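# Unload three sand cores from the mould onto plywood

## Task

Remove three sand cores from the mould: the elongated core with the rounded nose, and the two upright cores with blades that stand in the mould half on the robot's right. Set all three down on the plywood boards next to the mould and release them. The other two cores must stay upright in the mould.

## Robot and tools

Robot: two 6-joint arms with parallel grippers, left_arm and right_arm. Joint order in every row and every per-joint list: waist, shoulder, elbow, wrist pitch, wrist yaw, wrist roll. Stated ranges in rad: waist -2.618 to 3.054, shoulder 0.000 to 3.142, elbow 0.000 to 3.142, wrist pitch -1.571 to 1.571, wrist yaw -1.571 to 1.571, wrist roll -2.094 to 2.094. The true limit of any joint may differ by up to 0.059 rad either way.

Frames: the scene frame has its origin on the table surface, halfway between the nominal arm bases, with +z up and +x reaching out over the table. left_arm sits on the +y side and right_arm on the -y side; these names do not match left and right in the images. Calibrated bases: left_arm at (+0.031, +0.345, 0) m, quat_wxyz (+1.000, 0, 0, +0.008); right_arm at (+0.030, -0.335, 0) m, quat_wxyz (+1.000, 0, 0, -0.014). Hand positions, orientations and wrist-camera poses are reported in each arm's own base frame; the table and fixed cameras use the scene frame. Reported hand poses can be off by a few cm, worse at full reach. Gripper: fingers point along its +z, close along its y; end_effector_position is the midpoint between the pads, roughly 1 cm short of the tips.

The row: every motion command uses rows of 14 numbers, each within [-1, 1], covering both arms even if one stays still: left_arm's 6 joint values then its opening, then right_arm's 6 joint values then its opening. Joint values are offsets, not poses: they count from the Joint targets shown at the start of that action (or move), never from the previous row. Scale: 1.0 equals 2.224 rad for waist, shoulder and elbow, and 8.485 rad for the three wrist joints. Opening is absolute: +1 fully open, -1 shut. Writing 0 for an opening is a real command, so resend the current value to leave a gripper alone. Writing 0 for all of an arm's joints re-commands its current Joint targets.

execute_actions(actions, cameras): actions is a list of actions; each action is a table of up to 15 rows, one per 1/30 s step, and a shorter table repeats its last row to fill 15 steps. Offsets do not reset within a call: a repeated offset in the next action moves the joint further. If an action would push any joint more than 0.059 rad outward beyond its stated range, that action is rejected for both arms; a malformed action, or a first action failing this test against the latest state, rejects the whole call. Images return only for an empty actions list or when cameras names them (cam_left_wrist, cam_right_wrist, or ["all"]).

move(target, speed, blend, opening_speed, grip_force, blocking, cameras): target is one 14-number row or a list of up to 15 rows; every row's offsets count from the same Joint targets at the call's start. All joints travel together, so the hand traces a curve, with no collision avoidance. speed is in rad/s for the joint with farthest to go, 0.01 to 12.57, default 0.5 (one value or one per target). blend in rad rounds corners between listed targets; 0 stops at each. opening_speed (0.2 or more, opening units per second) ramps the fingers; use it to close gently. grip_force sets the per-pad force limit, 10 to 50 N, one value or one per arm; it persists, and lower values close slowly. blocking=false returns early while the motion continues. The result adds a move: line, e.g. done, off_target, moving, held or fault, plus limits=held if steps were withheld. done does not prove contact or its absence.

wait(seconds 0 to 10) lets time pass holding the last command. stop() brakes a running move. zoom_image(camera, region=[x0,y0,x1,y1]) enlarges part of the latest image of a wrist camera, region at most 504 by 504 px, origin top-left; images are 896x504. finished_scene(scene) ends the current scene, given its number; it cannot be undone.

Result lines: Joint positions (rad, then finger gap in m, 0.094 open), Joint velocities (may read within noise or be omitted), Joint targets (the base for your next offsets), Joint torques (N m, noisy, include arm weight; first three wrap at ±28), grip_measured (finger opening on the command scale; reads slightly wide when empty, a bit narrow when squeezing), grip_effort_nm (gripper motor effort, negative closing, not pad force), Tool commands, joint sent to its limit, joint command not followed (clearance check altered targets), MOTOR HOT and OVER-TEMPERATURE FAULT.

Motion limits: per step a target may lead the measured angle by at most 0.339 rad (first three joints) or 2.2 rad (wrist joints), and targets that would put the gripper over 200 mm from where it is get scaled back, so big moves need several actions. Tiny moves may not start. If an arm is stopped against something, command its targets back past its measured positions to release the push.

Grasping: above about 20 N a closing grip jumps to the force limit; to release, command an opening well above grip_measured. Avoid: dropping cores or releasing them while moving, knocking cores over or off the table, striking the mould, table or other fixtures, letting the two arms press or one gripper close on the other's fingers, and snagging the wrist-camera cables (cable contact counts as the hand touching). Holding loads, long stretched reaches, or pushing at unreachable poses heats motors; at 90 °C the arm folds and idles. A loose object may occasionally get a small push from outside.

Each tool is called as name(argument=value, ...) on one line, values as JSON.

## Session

Practice succeeded. Now scene 2.

execute_actions(actions=[])

Scene clock: 0.00 s.
left_arm: end_effector_position=(+0.3491, -0.0518, +0.2090) grip_measured=+1.000 grip_effort_nm=n/a end_effector_quat_wxyz=(+0.533, -0.007, +0.815, -0.226) | right_arm: end_effector_position=(+0.3047, +0.0784, +0.1820) grip_measured=+1.000 grip_effort_nm=n/a end_effector_quat_wxyz=(+0.477, +0.034, +0.863, +0.162)
Joint positions: left_arm=[0.064 1.008 0.577 0.059 0.429 -0.249 0.094] | right_arm=[0.21 0.845 0.563 -0.234 -0.068 0.329 0.094]
Joint velocities: within noise
Joint torques (N m): no reading
Heat: left arm: 35 °C; right arm: 32 °C.
Joint targets: left_arm=[0.064 1.000 0.586 0.063 0.431 -0.247] | right_arm=[0.210 0.838 0.575 -0.230 -0.068 0.327]
Tool commands: left_gripper/opening=+1.0 right_gripper/opening=+1.0

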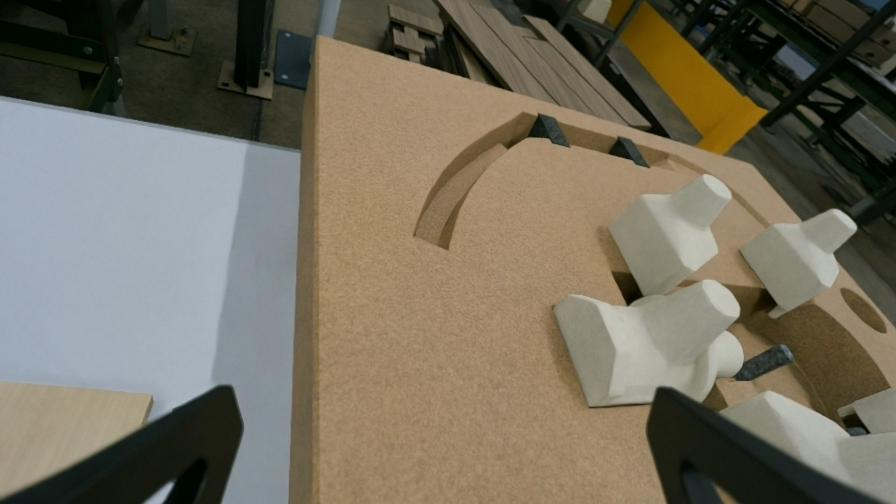

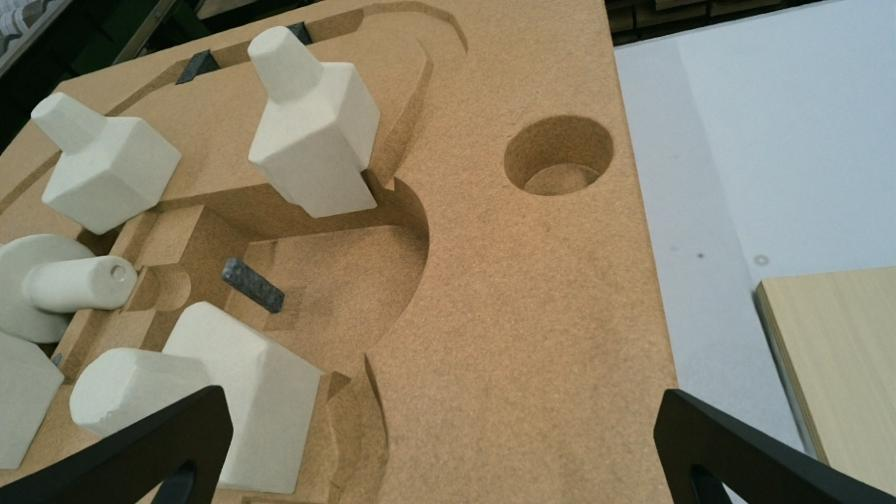

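move(target=[-0.1187,0.2698,0.8507,-0.1897,-0.0508,0.0291,0.5,0.0854,0.3426,0.8557,-0.1552,0.008,-0.0385,0.6], cameras=["all"], speed=1.0)

Scene clock: 6.33 s.
left_arm: end_effector_position=(+0.3273, -0.0645, +0.4540) grip_measured=+0.502 grip_effort_nm=-0.06 end_effector_quat_wxyz=(+0.435, +0.086, +0.895, -0.047) | right_arm: end_effector_position=(+0.3095, +0.1307, +0.4519) grip_measured=+0.603 grip_effort_nm=-0.13 end_effector_quat_wxyz=(+0.426, -0.174, +0.883, +0.089)
Joint positions: left_arm=[-0.193 1.59 2.463 -1.539 0.009 -0.006 0.071] | right_arm=[0.392 1.594 2.457 -1.534 -0.008 0.006 0.075]
Joint torques (N m): left_arm=[-0.55 -3.18 4.12 1.83 -0.07 0] | right_arm=[0.59 -3.32 4.94 1.23 0.06 -0.1]
Heat: left arm: 35 °C; right arm: 33 °C.
Joint targets: left_arm=[-0.200 1.600 2.479 -1.547 0.000 0.000] | right_arm=[0.399 1.600 2.479 -1.547 0.000 0.000]
move: done

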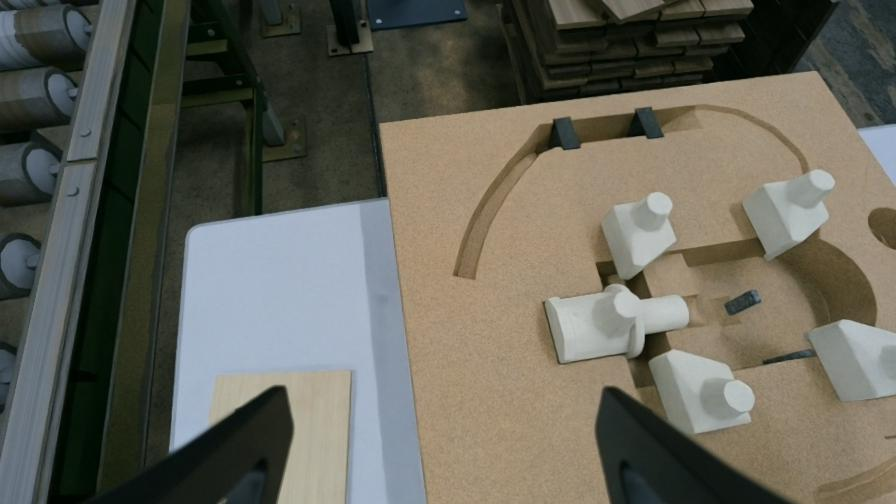

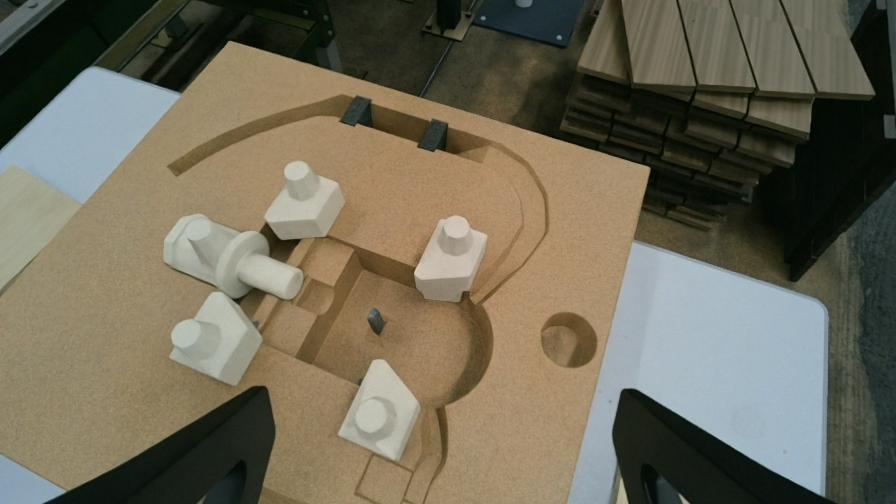

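move(target=[-0.1745,0.2217,-0.1093,0.0409,0,-0.053,0.4,-0.1183,-0.1619,-0.7999,0.1946,-0.1065,-0.0476,0.7], cameras=["all"], speed=0.9)

Scene clock: 35.57 s.
left_arm: end_effector_position=(+0.4206, -0.2796, +0.2293) grip_measured=+0.402 grip_effort_nm=-0.06 end_effector_quat_wxyz=(+0.221, +0.070, +0.964, -0.129) | right_arm: end_effector_position=(+0.3194, +0.1882, +0.2068) grip_measured=+0.697 grip_effort_nm=0.18 end_effector_quat_wxyz=(+0.511, -0.418, +0.686, +0.305)
Joint positions: left_arm=[-0.586 2.08 2.239 -1.212 0.007 -0.443 0.066] | right_arm=[0.144 1.261 0.706 0.077 -0.885 -0.391 0.08]
Joint torques (N m): left_arm=[-0.1 -9.07 4.6 1.51 -0.04 -0.12] | right_arm=[-0.66 -5.42 5.53 1.5 -0.38 -0.19]
Heat: left arm: 36 °C; right arm: 36 °C.
Joint targets: left_arm=[-0.588 2.093 2.235 -1.200 0.000 -0.449] | right_arm=[0.136 1.240 0.699 0.104 -0.904 -0.404]
move: done

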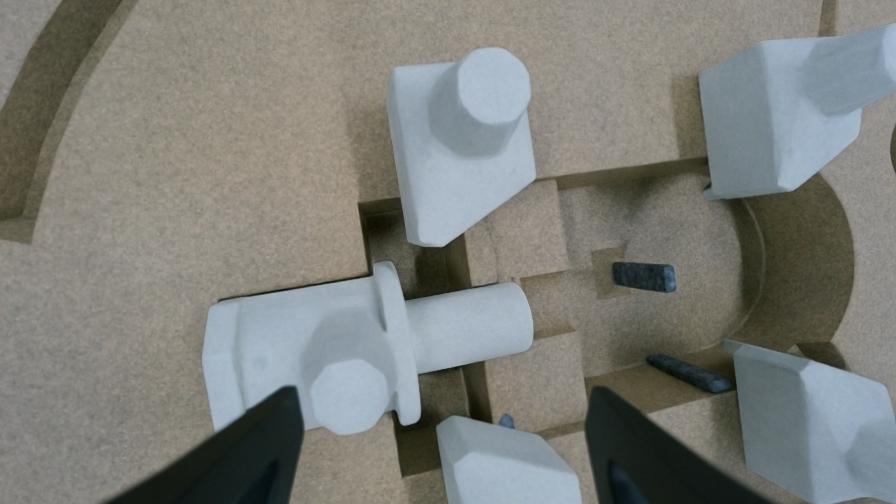

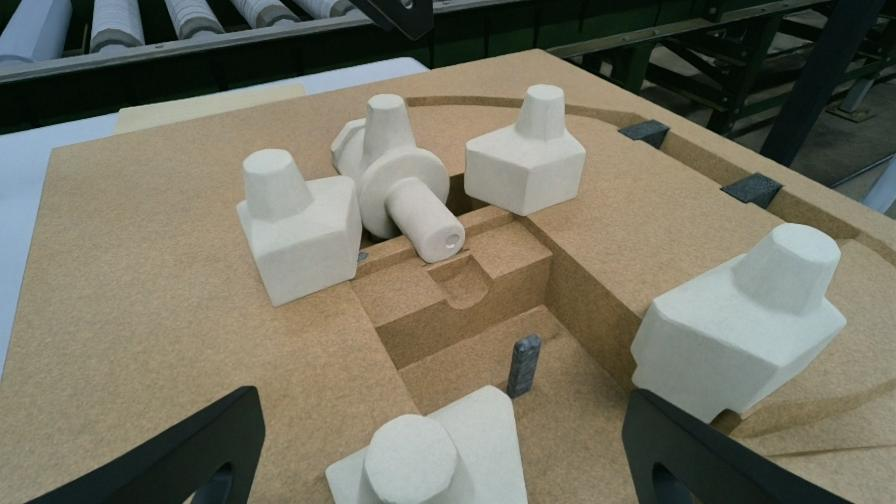

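move(target=[0,0,0,0,0,0,0.4,0.0198,0.0423,-0.054,0.0253,0,0,0.5], cameras=["cam_right_wrist"], speed=0.4)

Scene clock: 44.07 s.
left_arm: end_effector_position=(+0.4206, -0.2796, +0.2293) grip_measured=+0.402 grip_effort_nm=-0.06 end_effector_quat_wxyz=(+0.221, +0.070, +0.964, -0.129) | right_arm: end_effector_position=(+0.3144, +0.1981, +0.1729) grip_measured=+0.503 grip_effort_nm=-0.13 end_effector_quat_wxyz=(+0.516, -0.432, +0.672, +0.309)
Joint positions: left_arm=[-0.586 2.08 2.239 -1.212 0.007 -0.443 0.066] | right_arm=[0.174 1.331 0.587 0.291 -0.887 -0.391 0.071]
Joint torques (N m): left_arm=[-0.18 -9.02 4.71 1.52 -0.06 -0.13] | right_arm=[0.57 -3.67 5.04 1.5 -0.33 -0.18]
Heat: left arm: 36 °C; right arm: 36 °C.
Joint targets: left_arm=[-0.588 2.093 2.235 -1.200 0.000 -0.449] | right_arm=[0.180 1.334 0.579 0.319 -0.904 -0.404]
move: done
Images, in order (width x height): cam_right_wrist 896x504.

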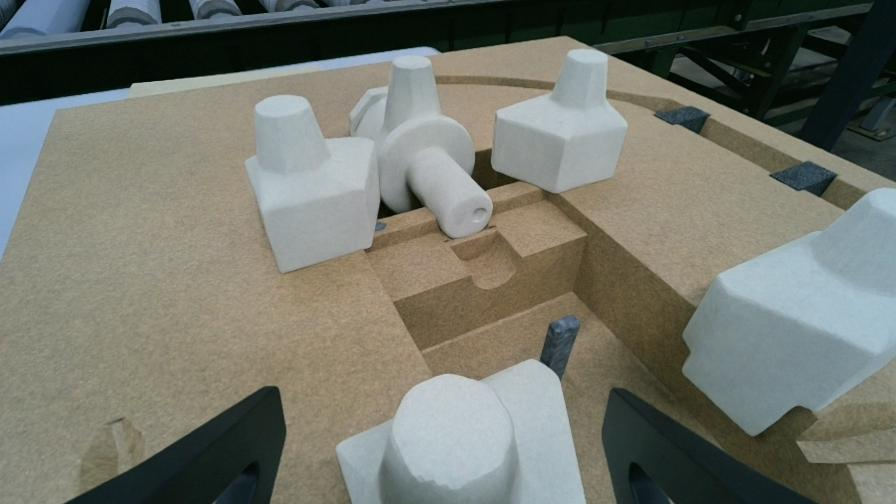

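move(target=[[0,0,0,0,0,0,0.4,0,0.0135,0,0.0035,0,0,0.3],[0,0,0,0,0,0,0.4,0,0.0135,0,0.0035,0,0,-0.8]], grip_force=35, opening_speed=0.7, cameras=["cam_right_wrist"])

Scene clock: 50.13 s.
left_arm: end_effector_position=(+0.4206, -0.2796, +0.2293) grip_measured=+0.402 grip_effort_nm=-0.06 end_effector_quat_wxyz=(+0.221, +0.070, +0.964, -0.129) | right_arm: end_effector_position=(+0.3174, +0.1993, +0.1693) grip_measured=-0.394 grip_effort_nm=-0.68 end_effector_quat_wxyz=(+0.517, -0.434, +0.669, +0.311)
Joint positions: left_arm=[-0.586 2.08 2.239 -1.212 0.007 -0.443 0.066] | right_arm=[0.174 1.358 0.587 0.322 -0.892 -0.392 0.028]
Joint torques (N m): left_arm=[-0.12 -9.02 4.55 1.54 -0.04 -0.14] | right_arm=[0.57 -3.6 4.98 1.52 -0.29 -0.17]
Heat: left arm: 36 °C; right arm: 36 °C.
Joint targets: left_arm=[-0.588 2.093 2.235 -1.200 0.000 -0.449] | right_arm=[0.180 1.364 0.579 0.348 -0.903 -0.404]
grip_force (N): 35, 35
move: done
Images, in order (width x height): cam_right_wrist 896x504.

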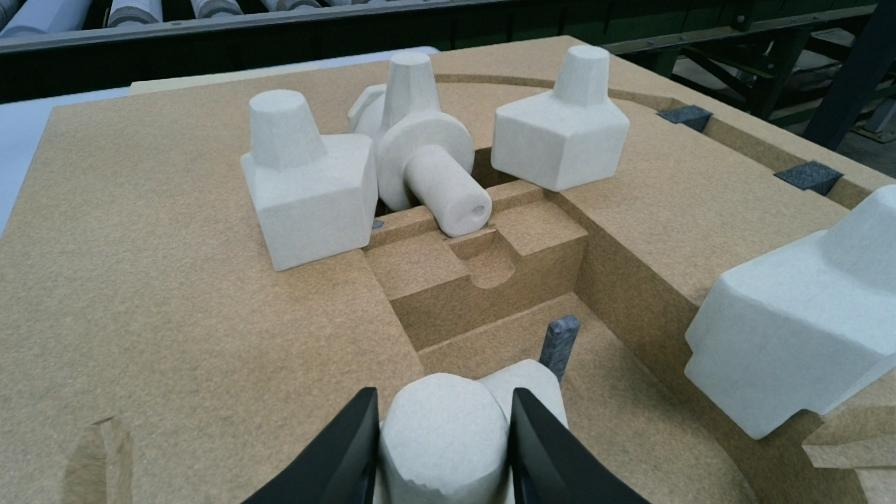

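move(target=[[0,0,0,0,0,0,0.4,0,-0.0531,0.0967,-0.0392,0,0,-0.8],[0,0,0,0,0,0,0.4,0,-0.0611,0.1987,-0.0681,0,0,-0.8],[0,0,0,0,0,0,0.4,-0.1664,0.0207,0.2702,-0.1306,0.143,-0.1375,-0.8]], speed=[0.2,0.35,0.6], blend=[0.03,0.08,0], cameras=["cam_right_wrist"])

Scene clock: 67.40 s.
left_arm: end_effector_position=(+0.4206, -0.2796, +0.2293) grip_measured=+0.402 grip_effort_nm=-0.06 end_effector_quat_wxyz=(+0.221, +0.070, +0.964, -0.129) | right_arm: end_effector_position=(+0.3292, -0.1104, +0.1491) grip_measured=-0.399 grip_effort_nm=-0.72 end_effector_quat_wxyz=(+0.050, -0.585, +0.765, -0.265)
Joint positions: left_arm=[-0.586 2.08 2.239 -1.212 0.007 -0.443 0.066] | right_arm=[-0.186 1.418 1.122 -0.796 0.273 -1.56 0.028]
Joint torques (N m): left_arm=[-0.16 -8.96 4.51 1.52 -0.05 -0.12] | right_arm=[-0.17 -5.35 10.51 1.17 0.46 -0.18]
Heat: left arm: 36 °C; right arm: 37 °C.
Joint targets: left_arm=[-0.588 2.093 2.235 -1.200 0.000 -0.449] | right_arm=[-0.190 1.410 1.180 -0.760 0.310 -1.571]
grip_force (N): 35, 35
move: off_target (right_arm); right_arm: the elbow is farthest, 0.058 rad from its target
Images, in order (width x height): cam_right_wrist 896x504.

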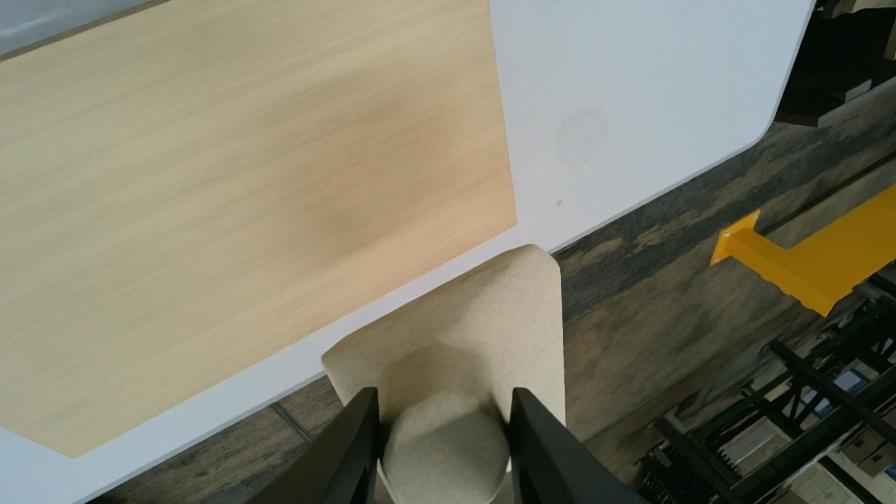

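move(target=[0,0,0,0,0,0,0.4,0,0.0315,-0.1407,0.0413,0,0,-0.8], speed=0.35, cameras=["cam_right_wrist"])

Scene clock: 79.30 s.
left_arm: end_effector_position=(+0.4206, -0.2796, +0.2293) grip_measured=+0.402 grip_effort_nm=-0.06 end_effector_quat_wxyz=(+0.221, +0.070, +0.964, -0.129) | right_arm: end_effector_position=(+0.3320, -0.1140, +0.0776) grip_measured=-0.400 grip_effort_nm=-0.72 end_effector_quat_wxyz=(+0.049, -0.583, +0.762, -0.278)
Joint positions: left_arm=[-0.586 2.08 2.239 -1.212 0.007 -0.443 0.066] | right_arm=[-0.186 1.478 0.871 -0.464 0.291 -1.566 0.028]
Joint torques (N m): left_arm=[-0.06 -8.96 4.6 1.51 -0.05 -0.13] | right_arm=[-0.32 -4.82 5.2 1.4 0.31 -0.09]
Heat: left arm: 37 °C; right arm: 37 °C.
Joint targets: left_arm=[-0.588 2.093 2.235 -1.200 0.000 -0.449] | right_arm=[-0.190 1.480 0.867 -0.409 0.310 -1.571]
grip_force (N): 35, 35
move: off_target (right_arm); right_arm: the wrist pitch is farthest, 0.054 rad from its target
Images, in order (width x height): cam_right_wrist 896x504.

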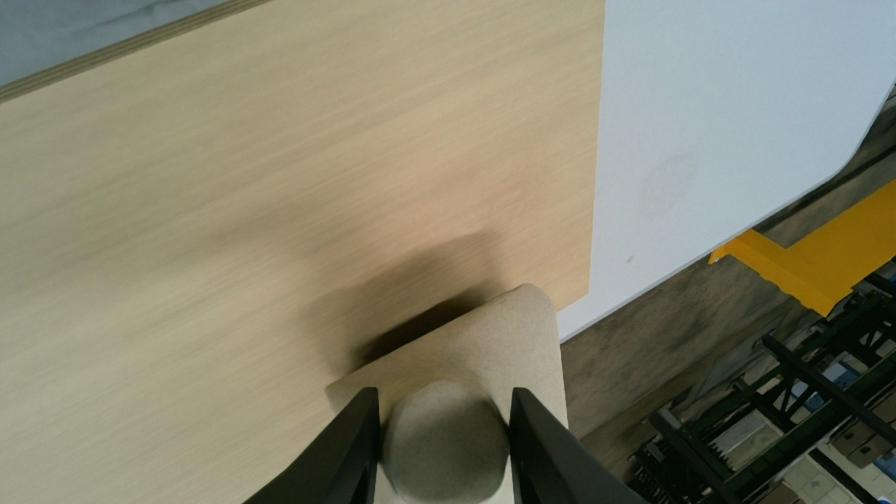

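move(target=[[0,0,0,0,0,0,0.4,0,0.002,-0.028,0.008,0,0,-0.8],[0,0,0,0,0,0,0.4,0,0.006,-0.045,0.0135,0,0,-0.8]], speed=0.1, blend=[0.02,0], grip_force=25, cameras=["cam_right_wrist"])

Scene clock: 83.73 s.
left_arm: end_effector_position=(+0.4206, -0.2796, +0.2293) grip_measured=+0.402 grip_effort_nm=-0.06 end_effector_quat_wxyz=(+0.221, +0.070, +0.964, -0.129) | right_arm: end_effector_position=(+0.3355, -0.1152, +0.0632) grip_measured=-0.400 grip_effort_nm=-0.54 end_effector_quat_wxyz=(+0.065, -0.577, +0.757, -0.299)
Joint positions: left_arm=[-0.586 2.08 2.239 -1.212 0.007 -0.443 0.066] | right_arm=[-0.186 1.482 0.781 -0.312 0.294 -1.573 0.028]
Joint torques (N m): left_arm=[-0.16 -8.94 4.57 1.52 -0.04 -0.11] | right_arm=[-0.34 -4.12 4.31 1.1 0.25 -0.02]
Heat: left arm: 37 °C; right arm: 37 °C.
Joint targets: left_arm=[-0.588 2.093 2.235 -1.200 0.000 -0.449] | right_arm=[-0.190 1.494 0.767 -0.295 0.310 -1.570]
grip_force (N): 25, 25
move: done
Images, in order (width x height): cam_right_wrist 896x504.

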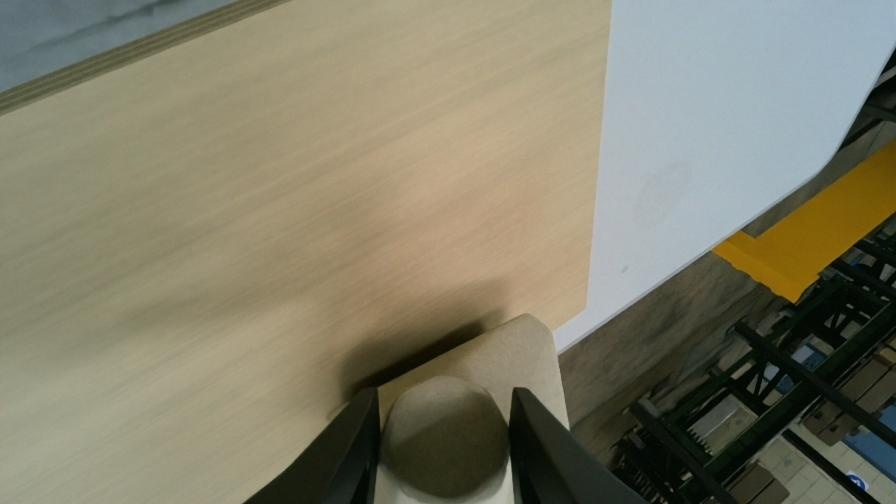

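move(target=[[0,0,0,0,0,0,0.4,0,0.004,-0.018,0.003,0,0,-0.8],[0,0,0,0,0,0,0.4,0,0.008,-0.032,0.0055,0,0,-0.8]], speed=0.1, blend=[0.02,0], cameras=["cam_right_wrist"])

Scene clock: 87.33 s.
left_arm: end_effector_position=(+0.4206, -0.2796, +0.2293) grip_measured=+0.402 grip_effort_nm=-0.06 end_effector_quat_wxyz=(+0.221, +0.070, +0.964, -0.129) | right_arm: end_effector_position=(+0.3304, -0.1158, +0.0463) grip_measured=-0.400 grip_effort_nm=-0.54 end_effector_quat_wxyz=(+0.061, -0.581, +0.753, -0.304)
Joint positions: left_arm=[-0.586 2.08 2.239 -1.212 0.007 -0.443 0.066] | right_arm=[-0.186 1.499 0.715 -0.225 0.303 -1.588 0.028]
Joint torques (N m): left_arm=[-0.09 -9.03 4.59 1.52 -0.05 -0.13] | right_arm=[-0.34 -3.96 3.81 0.73 0.19 0.15]
Heat: left arm: 37 °C; right arm: 36 °C.
Joint targets: left_arm=[-0.588 2.093 2.235 -1.200 0.000 -0.449] | right_arm=[-0.190 1.512 0.696 -0.248 0.310 -1.571]
grip_force (N): 25, 25
move: done; blend cut to 0.0156 rad at target 1
Images, in order (width x height): cam_right_wrist 896x504.

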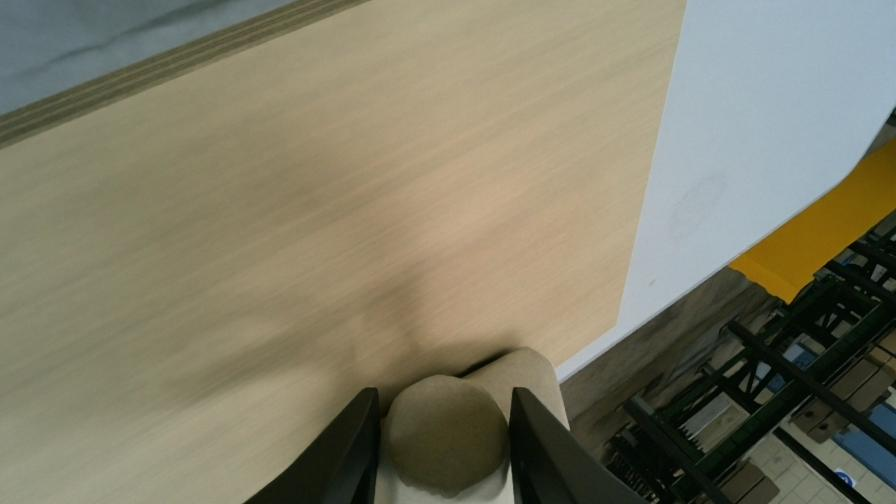

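move(target=[[0,0,0,0,0,0,0.4,0,0.003,-0.008,0.002,0,0,-0.8],[0,0,0,0,0,0,0.4,0,0.003,-0.008,0.002,0,0,0.05]], speed=0.1, opening_speed=0.3, cameras=["cam_right_wrist"])

Scene clock: 92.97 s.
left_arm: end_effector_position=(+0.4206, -0.2796, +0.2293) grip_measured=+0.402 grip_effort_nm=-0.06 end_effector_quat_wxyz=(+0.221, +0.070, +0.964, -0.129) | right_arm: end_effector_position=(+0.3248, -0.1156, +0.0376) grip_measured=+0.047 grip_effort_nm=0.18 end_effector_quat_wxyz=(+0.056, -0.577, +0.758, -0.300)
Joint positions: left_arm=[-0.586 2.08 2.239 -1.212 0.007 -0.443 0.066] | right_arm=[-0.186 1.508 0.691 -0.207 0.308 -1.575 0.049]
Joint torques (N m): left_arm=[-0.06 -8.96 4.6 1.54 -0.05 -0.12] | right_arm=[-0.34 -4.1 4.18 0.7 0.14 0.02]
Heat: left arm: 37 °C; right arm: 36 °C.
Joint targets: left_arm=[-0.588 2.093 2.235 -1.200 0.000 -0.449] | right_arm=[-0.190 1.518 0.678 -0.231 0.310 -1.571]
grip_force (N): 25, 25
move: done
Images, in order (width x height): cam_right_wrist 896x504.

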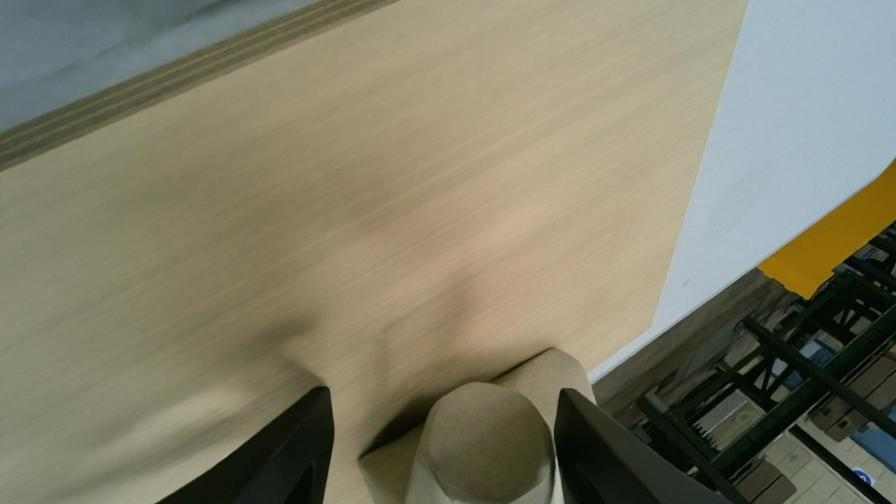

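move(target=[[0,0,0,0,0,0,0.4,0,-0.027,0.0337,-0.0071,0,0,0.05],[0,0,0,0,0,0,0.4,0,-0.1596,0.0764,-0.0519,0,0,0.05]], speed=[0.1,0.4], blend=[0.03,0], cameras=["cam_right_wrist"])

Scene clock: 103.00 s.
left_arm: end_effector_position=(+0.4206, -0.2796, +0.2293) grip_measured=+0.402 grip_effort_nm=-0.06 end_effector_quat_wxyz=(+0.221, +0.070, +0.964, -0.129) | right_arm: end_effector_position=(+0.2821, -0.1077, +0.1271) grip_measured=+0.047 grip_effort_nm=0.17 end_effector_quat_wxyz=(+0.059, -0.576, +0.757, -0.303)
Joint positions: left_arm=[-0.586 2.08 2.239 -1.212 0.007 -0.443 0.066] | right_arm=[-0.186 1.177 0.819 -0.655 0.308 -1.575 0.049]
Joint torques (N m): left_arm=[-0.13 -8.95 4.67 1.53 -0.05 -0.11] | right_arm=[-0.32 -4.1 8.2 0.81 0.14 0.02]
Heat: left arm: 37 °C; right arm: 35 °C.
Joint targets: left_arm=[-0.588 2.093 2.235 -1.200 0.000 -0.449] | right_arm=[-0.190 1.163 0.848 -0.671 0.310 -1.571]
grip_force (N): 25, 25
move: done
Images, in order (width x height): cam_right_wrist 896x504.

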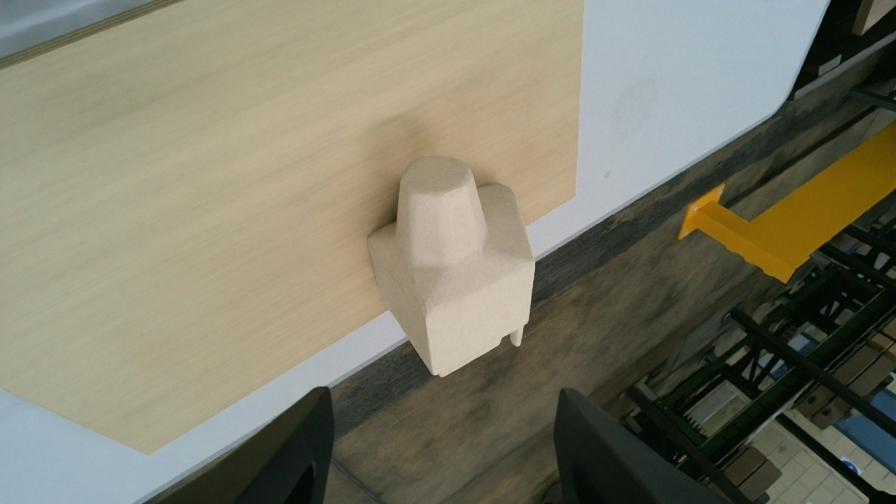

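move(target=[[0,0,0,0,0,0,0.4,0,0.1066,0.2932,-0.027,-0.0365,0.0437,0.3],[0,0,0,0,0,0,0.4,0.1223,0.3674,0.2954,0.082,-0.1479,0.1327,0.3]], speed=[0.8,0.8], blend=[0.15,0], cameras=["cam_right_wrist"], grip_force=35)

Scene clock: 115.80 s.
left_arm: end_effector_position=(+0.4206, -0.2796, +0.2293) grip_measured=+0.402 grip_effort_nm=-0.06 end_effector_quat_wxyz=(+0.221, +0.070, +0.964, -0.129) | right_arm: end_effector_position=(+0.5106, +0.1880, +0.2085) grip_measured=+0.297 grip_effort_nm=0.18 end_effector_quat_wxyz=(+0.516, -0.420, +0.685, +0.296)
Joint positions: left_arm=[-0.586 2.08 2.239 -1.212 0.007 -0.443 0.066] | right_arm=[0.083 1.978 1.473 -0.002 -0.925 -0.445 0.061]
Joint torques (N m): left_arm=[-0.13 -9.02 4.56 1.55 -0.05 -0.12] | right_arm=[-0.25 -9.32 8.53 1.47 -0.36 -0.04]
Heat: left arm: 37 °C; right arm: 36 °C.
Joint targets: left_arm=[-0.588 2.093 2.235 -1.200 0.000 -0.449] | right_arm=[0.082 1.980 1.505 0.024 -0.945 -0.445]
grip_force (N): 35, 35
move: done
Images, in order (width x height): cam_right_wrist 896x504.

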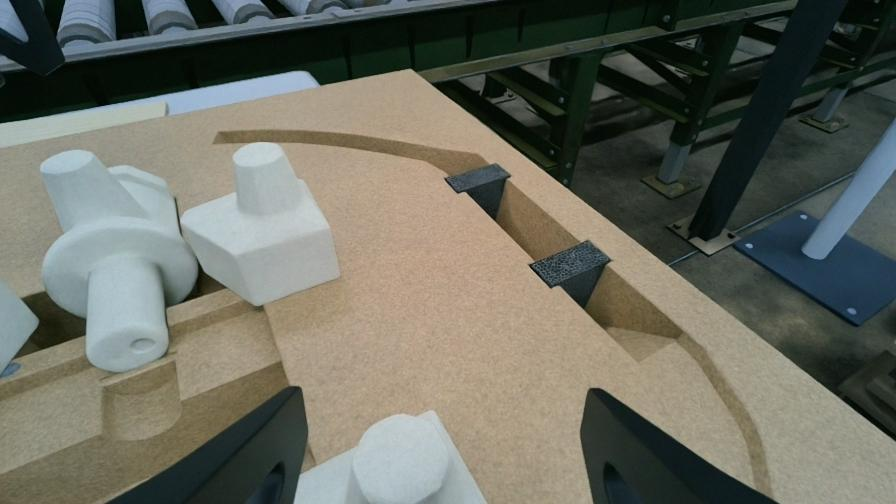

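move(target=[0,0,0,0,0,0,0.4,0.014,0.0243,-0.0634,0.0177,0,0,0.35], speed=0.35, cameras=["cam_right_wrist"])

Scene clock: 122.80 s.
left_arm: end_effector_position=(+0.4206, -0.2796, +0.2293) grip_measured=+0.402 grip_effort_nm=-0.06 end_effector_quat_wxyz=(+0.221, +0.070, +0.964, -0.129) | right_arm: end_effector_position=(+0.5035, +0.2016, +0.1634) grip_measured=+0.347 grip_effort_nm=0.18 end_effector_quat_wxyz=(+0.508, -0.428, +0.682, +0.306)
Joint positions: left_arm=[-0.586 2.08 2.239 -1.212 0.007 -0.443 0.066] | right_arm=[0.11 2.031 1.368 0.148 -0.927 -0.444 0.063]
Joint torques (N m): left_arm=[-0.18 -9.01 4.63 1.53 -0.04 -0.13] | right_arm=[0.35 -9.46 5.46 1.49 -0.38 -0.05]
Heat: left arm: 37 °C; right arm: 37 °C.
Joint targets: left_arm=[-0.588 2.093 2.235 -1.200 0.000 -0.449] | right_arm=[0.114 2.034 1.364 0.174 -0.945 -0.445]
grip_force (N): 35, 35
move: done
Images, in order (width x height): cam_right_wrist 896x504.

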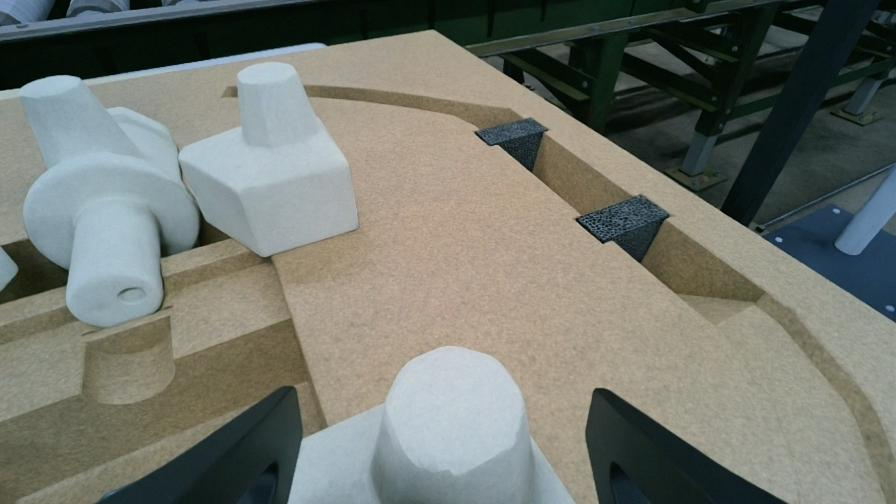

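move(target=[[0,0,0,0,0,0,0.4,0,0,0,0,0,0,-0.8],[0,0,0,0,0,0,0.4,0,-0.031,0.0625,-0.0244,0,0,-0.8],[0,0,0,0,0,0,0.4,0,-0.0414,0.1374,-0.0468,0,0,-0.8]], speed=[0.3,0.2,0.35], blend=[0,0.03,0], opening_speed=0.6, cameras=["cam_right_wrist"])

Scene clock: 139.03 s.
left_arm: end_effector_position=(+0.4206, -0.2796, +0.2293) grip_measured=+0.402 grip_effort_nm=-0.06 end_effector_quat_wxyz=(+0.221, +0.070, +0.964, -0.129) | right_arm: end_effector_position=(+0.5071, +0.1992, +0.2176) grip_measured=-0.304 grip_effort_nm=-0.72 end_effector_quat_wxyz=(+0.466, -0.409, +0.718, +0.315)
Joint positions: left_arm=[-0.586 2.08 2.239 -1.212 0.007 -0.443 0.066] | right_arm=[0.11 1.997 1.623 -0.26 -0.902 -0.446 0.033]
Joint torques (N m): left_arm=[-0.12 -8.94 4.49 1.56 -0.03 -0.13] | right_arm=[0.35 -14.24 9.77 1.51 -0.67 -0.03]
Heat: left arm: 37 °C; right arm: 38 °C.
Joint targets: left_arm=[-0.588 2.093 2.235 -1.200 0.000 -0.449] | right_arm=[0.114 1.942 1.670 -0.223 -0.945 -0.445]
grip_force (N): 35, 35
move: off_target (right_arm); right_arm: the shoulder is farthest, 0.055 rad from its target
Images, in order (width x height): cam_right_wrist 896x504.

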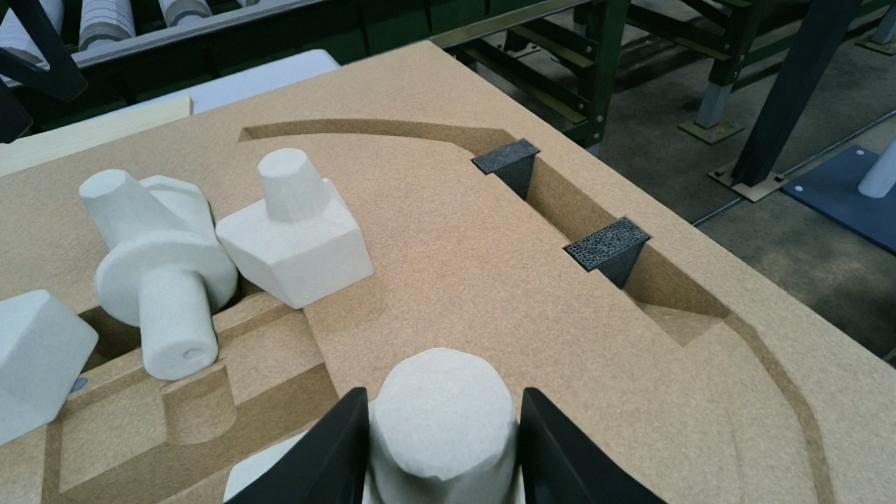

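move(target=[[0,0,0,0,0,0,0.4,0,-0.009,0.054,-0.0118,0,0,-0.8],[0,0,0,0,0,0,0.4,-0.1659,-0.3966,-0.2563,-0.0992,0.1491,-0.1327,-0.8]], speed=[0.4,0.6], blend=[0.08,0], cameras=["cam_right_wrist"])

Scene clock: 145.73 s.
left_arm: end_effector_position=(+0.4206, -0.2796, +0.2293) grip_measured=+0.402 grip_effort_nm=-0.06 end_effector_quat_wxyz=(+0.221, +0.070, +0.964, -0.129) | right_arm: end_effector_position=(+0.2365, -0.1121, +0.2023) grip_measured=-0.305 grip_effort_nm=-0.72 end_effector_quat_wxyz=(+0.043, -0.554, +0.783, -0.278)
Joint positions: left_arm=[-0.586 2.08 2.239 -1.212 0.007 -0.443 0.066] | right_arm=[-0.25 1.082 1.098 -1.086 0.287 -1.557 0.033]
Joint torques (N m): left_arm=[-0.08 -9.03 4.56 1.52 -0.06 -0.12] | right_arm=[-0.36 -3.79 5.72 1.07 0.4 -0.16]
Heat: left arm: 37 °C; right arm: 38 °C.
Joint targets: left_arm=[-0.588 2.093 2.235 -1.200 0.000 -0.449] | right_arm=[-0.256 1.060 1.100 -1.064 0.320 -1.570]
grip_force (N): 35, 35
move: done; blend cut to 0.0601 rad at target 1
Images, in order (width x height): cam_right_wrist 896x504.

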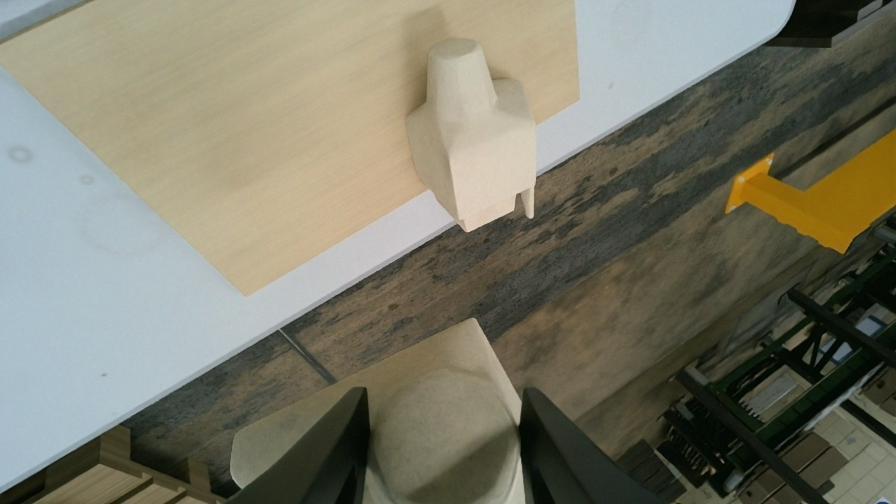

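move(target=[0,0,0,0,0,0,0.4,0.0058,0.0157,-0.2041,0.0583,0,0,-0.8], speed=0.4, cameras=["cam_right_wrist"])

Scene clock: 153.93 s.
left_arm: end_effector_position=(+0.4206, -0.2796, +0.2293) grip_measured=+0.402 grip_effort_nm=-0.06 end_effector_quat_wxyz=(+0.221, +0.070, +0.964, -0.129) | right_arm: end_effector_position=(+0.2405, -0.1135, +0.0844) grip_measured=-0.305 grip_effort_nm=-0.72 end_effector_quat_wxyz=(+0.039, -0.556, +0.783, -0.275)
Joint positions: left_arm=[-0.586 2.08 2.239 -1.212 0.007 -0.443 0.066] | right_arm=[-0.25 1.101 0.641 -0.62 0.289 -1.558 0.033]
Joint torques (N m): left_arm=[-0.09 -9.02 4.52 1.53 -0.06 -0.14] | right_arm=[0.73 -2.69 6.09 1.32 0.42 -0.17]
Heat: left arm: 37 °C; right arm: 38 °C.
Joint targets: left_arm=[-0.588 2.093 2.235 -1.200 0.000 -0.449] | right_arm=[-0.243 1.095 0.645 -0.570 0.320 -1.570]
grip_force (N): 35, 35
move: off_target (right_arm); right_arm: the wrist pitch is farthest, 0.050 rad from its target
Images, in order (width x height): cam_right_wrist 896x504.

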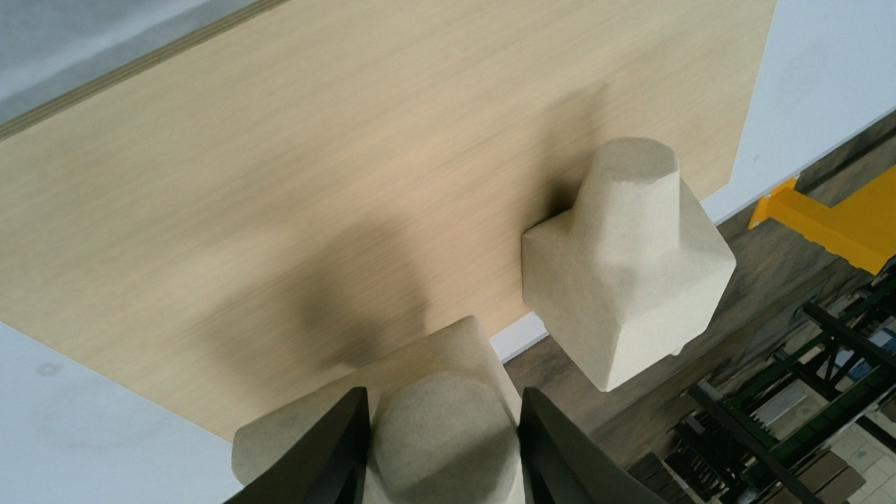

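move(target=[[0,0,0,0,0,0,0.4,0,0.0202,-0.0459,0.0173,0,0,-0.8],[0,0,0,0,0,0,0.4,0,0.0275,-0.0575,0.0222,0,0,-0.8]], speed=[0.15,0.1], blend=[0.02,0], cameras=["cam_right_wrist"], grip_force=25)

Scene clock: 164.80 s.
left_arm: end_effector_position=(+0.4206, -0.2796, +0.2293) grip_measured=+0.402 grip_effort_nm=-0.06 end_effector_quat_wxyz=(+0.221, +0.070, +0.964, -0.129) | right_arm: end_effector_position=(+0.2451, -0.1167, +0.0531) grip_measured=-0.305 grip_effort_nm=-0.55 end_effector_quat_wxyz=(+0.042, -0.553, +0.781, -0.288)
Joint positions: left_arm=[-0.586 2.08 2.239 -1.212 0.007 -0.443 0.066] | right_arm=[-0.25 1.155 0.524 -0.422 0.3 -1.563 0.033]
Joint torques (N m): left_arm=[-0.1 -8.99 4.67 1.54 -0.05 -0.15] | right_arm=[0.68 -2.33 5.07 1.28 0.32 -0.12]
Heat: left arm: 37 °C; right arm: 38 °C.
Joint targets: left_arm=[-0.588 2.093 2.235 -1.200 0.000 -0.449] | right_arm=[-0.243 1.156 0.518 -0.381 0.320 -1.571]
grip_force (N): 25, 25
move: off_target (right_arm); right_arm: the wrist pitch is farthest, 0.041 rad from its target
Images, in order (width x height): cam_right_wrist 896x504.

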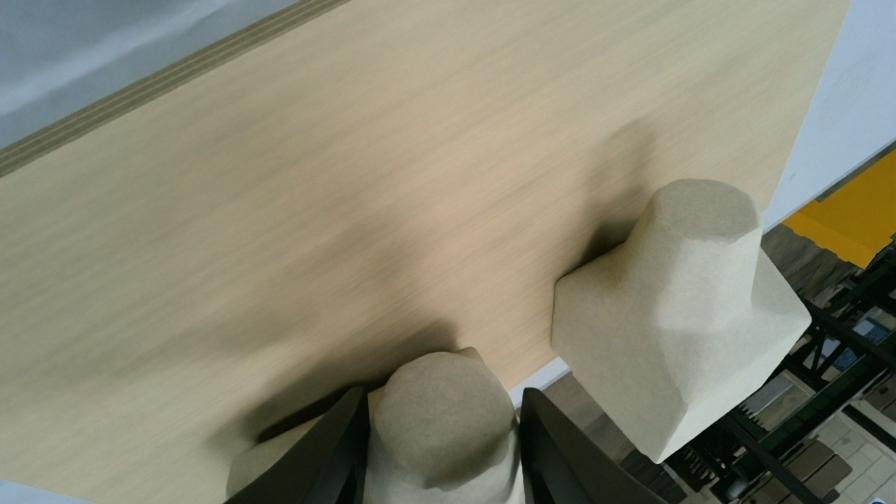

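move(target=[0,0,0,0,0,0,0.4,0,0.011,-0.018,0.0078,0,0,-0.8], speed=0.08, cameras=["cam_right_wrist"])

Scene clock: 167.73 s.
left_arm: end_effector_position=(+0.4206, -0.2796, +0.2293) grip_measured=+0.402 grip_effort_nm=-0.06 end_effector_quat_wxyz=(+0.221, +0.070, +0.964, -0.129) | right_arm: end_effector_position=(+0.2478, -0.1178, +0.0449) grip_measured=-0.305 grip_effort_nm=-0.54 end_effector_quat_wxyz=(+0.045, -0.552, +0.778, -0.296)
Joint positions: left_arm=[-0.586 2.08 2.239 -1.212 0.007 -0.443 0.066] | right_arm=[-0.248 1.176 0.49 -0.351 0.306 -1.566 0.033]
Joint torques (N m): left_arm=[-0.17 -9.05 4.57 1.51 -0.05 -0.13] | right_arm=[0.5 -2.11 4.56 1.25 0.25 -0.08]
Heat: left arm: 37 °C; right arm: 37 °C.
Joint targets: left_arm=[-0.588 2.093 2.235 -1.200 0.000 -0.449] | right_arm=[-0.243 1.181 0.478 -0.315 0.320 -1.571]
grip_force (N): 25, 25
move: off_target (right_arm); right_arm: the wrist pitch is farthest, 0.036 rad from its target
Images, in order (width x height): cam_right_wrist 896x504.

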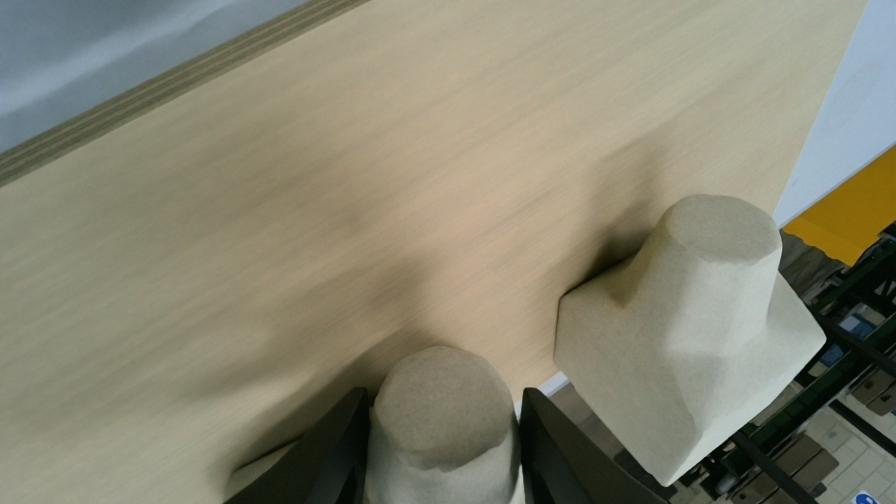

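move(target=[[0,0,0,0,0,0,0.4,0,0.004,-0.007,0.003,0,0,-0.8],[0,0,0,0,0,0,0.4,0,0.004,-0.007,0.003,0,0,0.05]], speed=0.08, opening_speed=0.3, cameras=["cam_right_wrist"])

Scene clock: 174.00 s.
left_arm: end_effector_position=(+0.4206, -0.2796, +0.2293) grip_measured=+0.402 grip_effort_nm=-0.06 end_effector_quat_wxyz=(+0.221, +0.070, +0.964, -0.129) | right_arm: end_effector_position=(+0.2502, -0.1207, +0.0430) grip_measured=+0.047 grip_effort_nm=0.19 end_effector_quat_wxyz=(+0.046, -0.548, +0.777, -0.307)
Joint positions: left_arm=[-0.586 2.08 2.239 -1.212 0.007 -0.443 0.066] | right_arm=[-0.248 1.185 0.473 -0.305 0.319 -1.568 0.049]
Joint torques (N m): left_arm=[-0.1 -9.06 4.66 1.51 -0.05 -0.13] | right_arm=[0.46 -2.19 4.6 1.08 0.13 -0.07]
Heat: left arm: 37 °C; right arm: 37 °C.
Joint targets: left_arm=[-0.588 2.093 2.235 -1.200 0.000 -0.449] | right_arm=[-0.243 1.189 0.462 -0.290 0.320 -1.570]
grip_force (N): 25, 25
move: done
Images, in order (width x height): cam_right_wrist 896x504.

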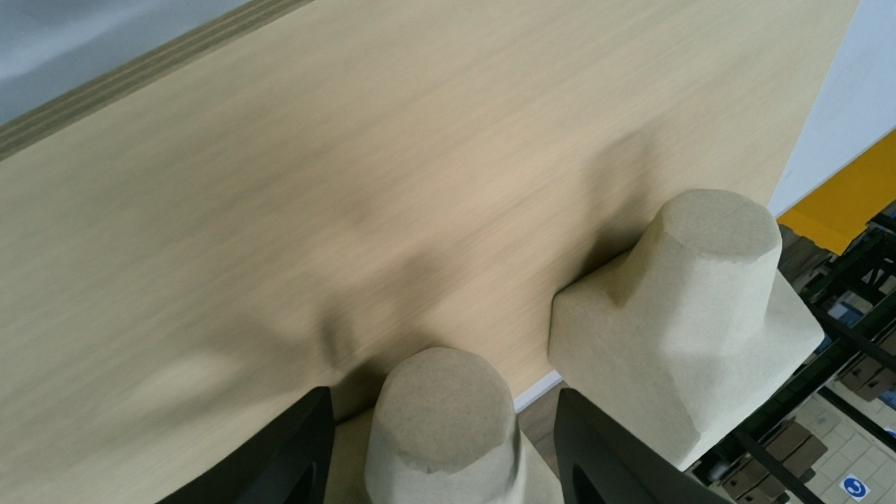

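move(target=[[0,0,0,0,0,0,0.4,0,-0.0863,0.0337,-0.0265,0,0,0.05],[0.0157,-0.0643,-0.1416,0.023,0,0,0.25,0,-0.1574,0.0854,-0.0583,0,0,0.05],[0.0157,-0.0643,-0.1416,0.023,0,0,0.25,0.1,0.05,0.5,-0.1,0,0.06,0.05],[0.0157,-0.0643,-0.1416,0.023,0,0,0.25,0.2667,0.1848,0.9065,-0.1481,-0.0377,0.185,0.05]], speed=[0.3,0.5,0.9,0.9], blend=[0.05,0.1,0.2,0], cameras=["all"], grip_force=50)

Scene clock: 196.87 s.
left_arm: end_effector_position=(+0.4192, -0.2622, +0.1835) grip_measured=+0.252 grip_effort_nm=-0.06 end_effector_quat_wxyz=(+0.212, +0.057, +0.968, -0.120) | right_arm: end_effector_position=(+0.3167, +0.1129, +0.4521) grip_measured=+0.047 grip_effort_nm=0.18 end_effector_quat_wxyz=(+0.430, -0.156, +0.887, +0.069)
Joint positions: left_arm=[-0.559 1.993 1.932 -1.018 0.007 -0.443 0.059] | right_arm=[0.344 1.595 2.458 -1.534 0.008 -0.008 0.049]
Joint torques (N m): left_arm=[0.43 -12.81 4.3 1.5 -0.06 -0.11] | right_arm=[0.64 -3.34 4.85 1.23 -0.07 0.04]
Heat: left arm: 38 °C; right arm: 37 °C.
Joint targets: left_arm=[-0.553 1.950 1.920 -1.005 0.000 -0.449] | right_arm=[0.351 1.601 2.478 -1.546 0.000 -0.001]
move: off_target (left_arm); blend cut to 0 rad at target 2; target 2's new numbers were sent with left_arm's shoulder 0.043 rad from that target; left_arm: the shoulder is farthest, 0.043 rad from its target

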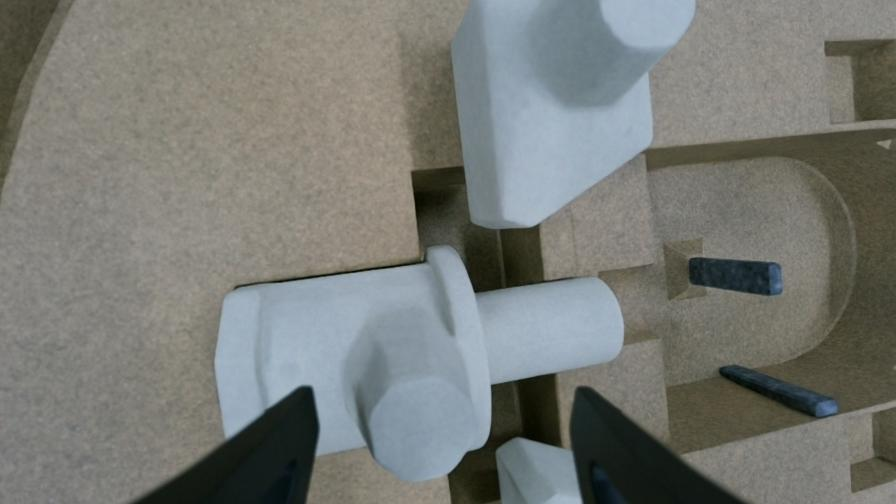

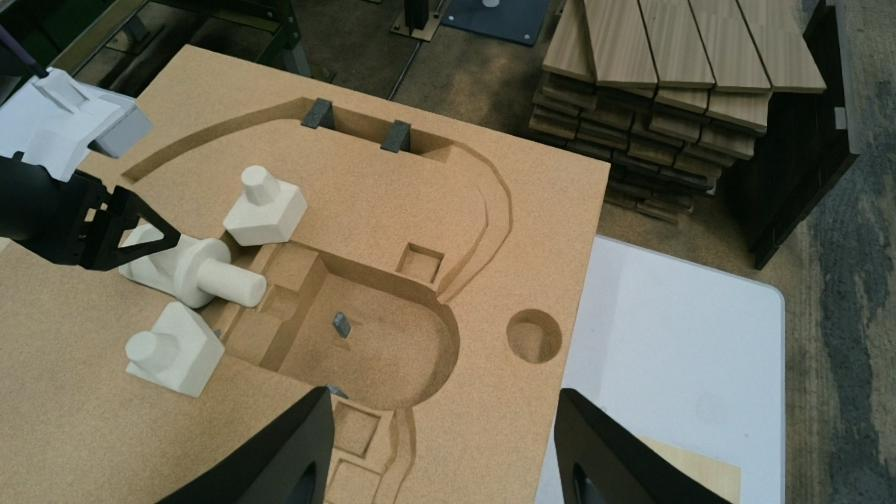

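move(target=[0,-0.0112,-0.0634,0.0138,0,0,0.05,0,0,0,0,0,0,0.05], speed=0.25, cameras=["cam_left_wrist"])

Scene clock: 204.33 s.
left_arm: end_effector_position=(+0.4167, -0.2606, +0.1528) grip_measured=+0.052 grip_effort_nm=-0.06 end_effector_quat_wxyz=(+0.208, +0.056, +0.969, -0.117) | right_arm: end_effector_position=(+0.3167, +0.1129, +0.4521) grip_measured=+0.047 grip_effort_nm=0.18 end_effector_quat_wxyz=(+0.430, -0.156, +0.887, +0.069)
Joint positions: left_arm=[-0.559 1.974 1.788 -0.902 0.007 -0.444 0.049] | right_arm=[0.344 1.595 2.458 -1.534 0.008 -0.008 0.049]
Joint torques (N m): left_arm=[0.47 -13.18 4.67 1.49 -0.05 -0.11] | right_arm=[0.61 -3.33 4.83 1.21 -0.08 0.04]
Heat: left arm: 41 °C; right arm: 37 °C.
Joint targets: left_arm=[-0.553 1.925 1.779 -0.888 0.000 -0.449] | right_arm=[0.351 1.601 2.478 -1.546 0.000 -0.001]
move: off_target (left_arm); left_arm: the shoulder is farthest, 0.049 rad from its target
Images, in order (width x height): cam_left_wrist 896x504.

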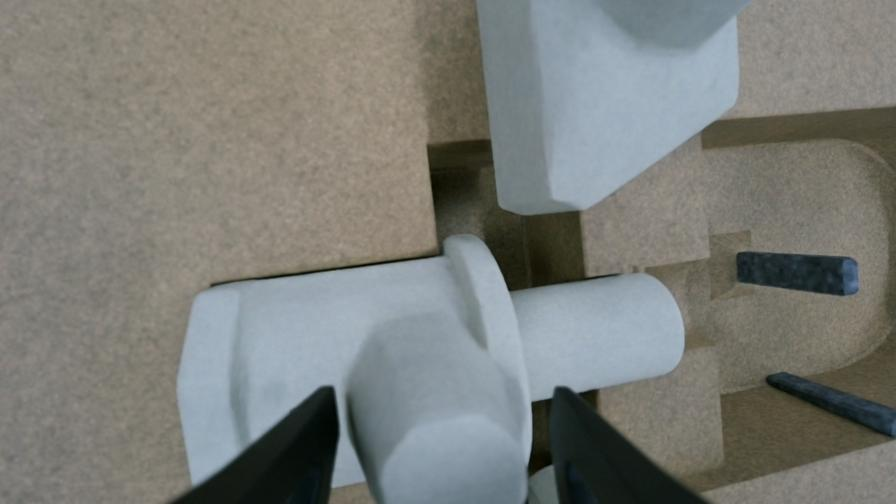

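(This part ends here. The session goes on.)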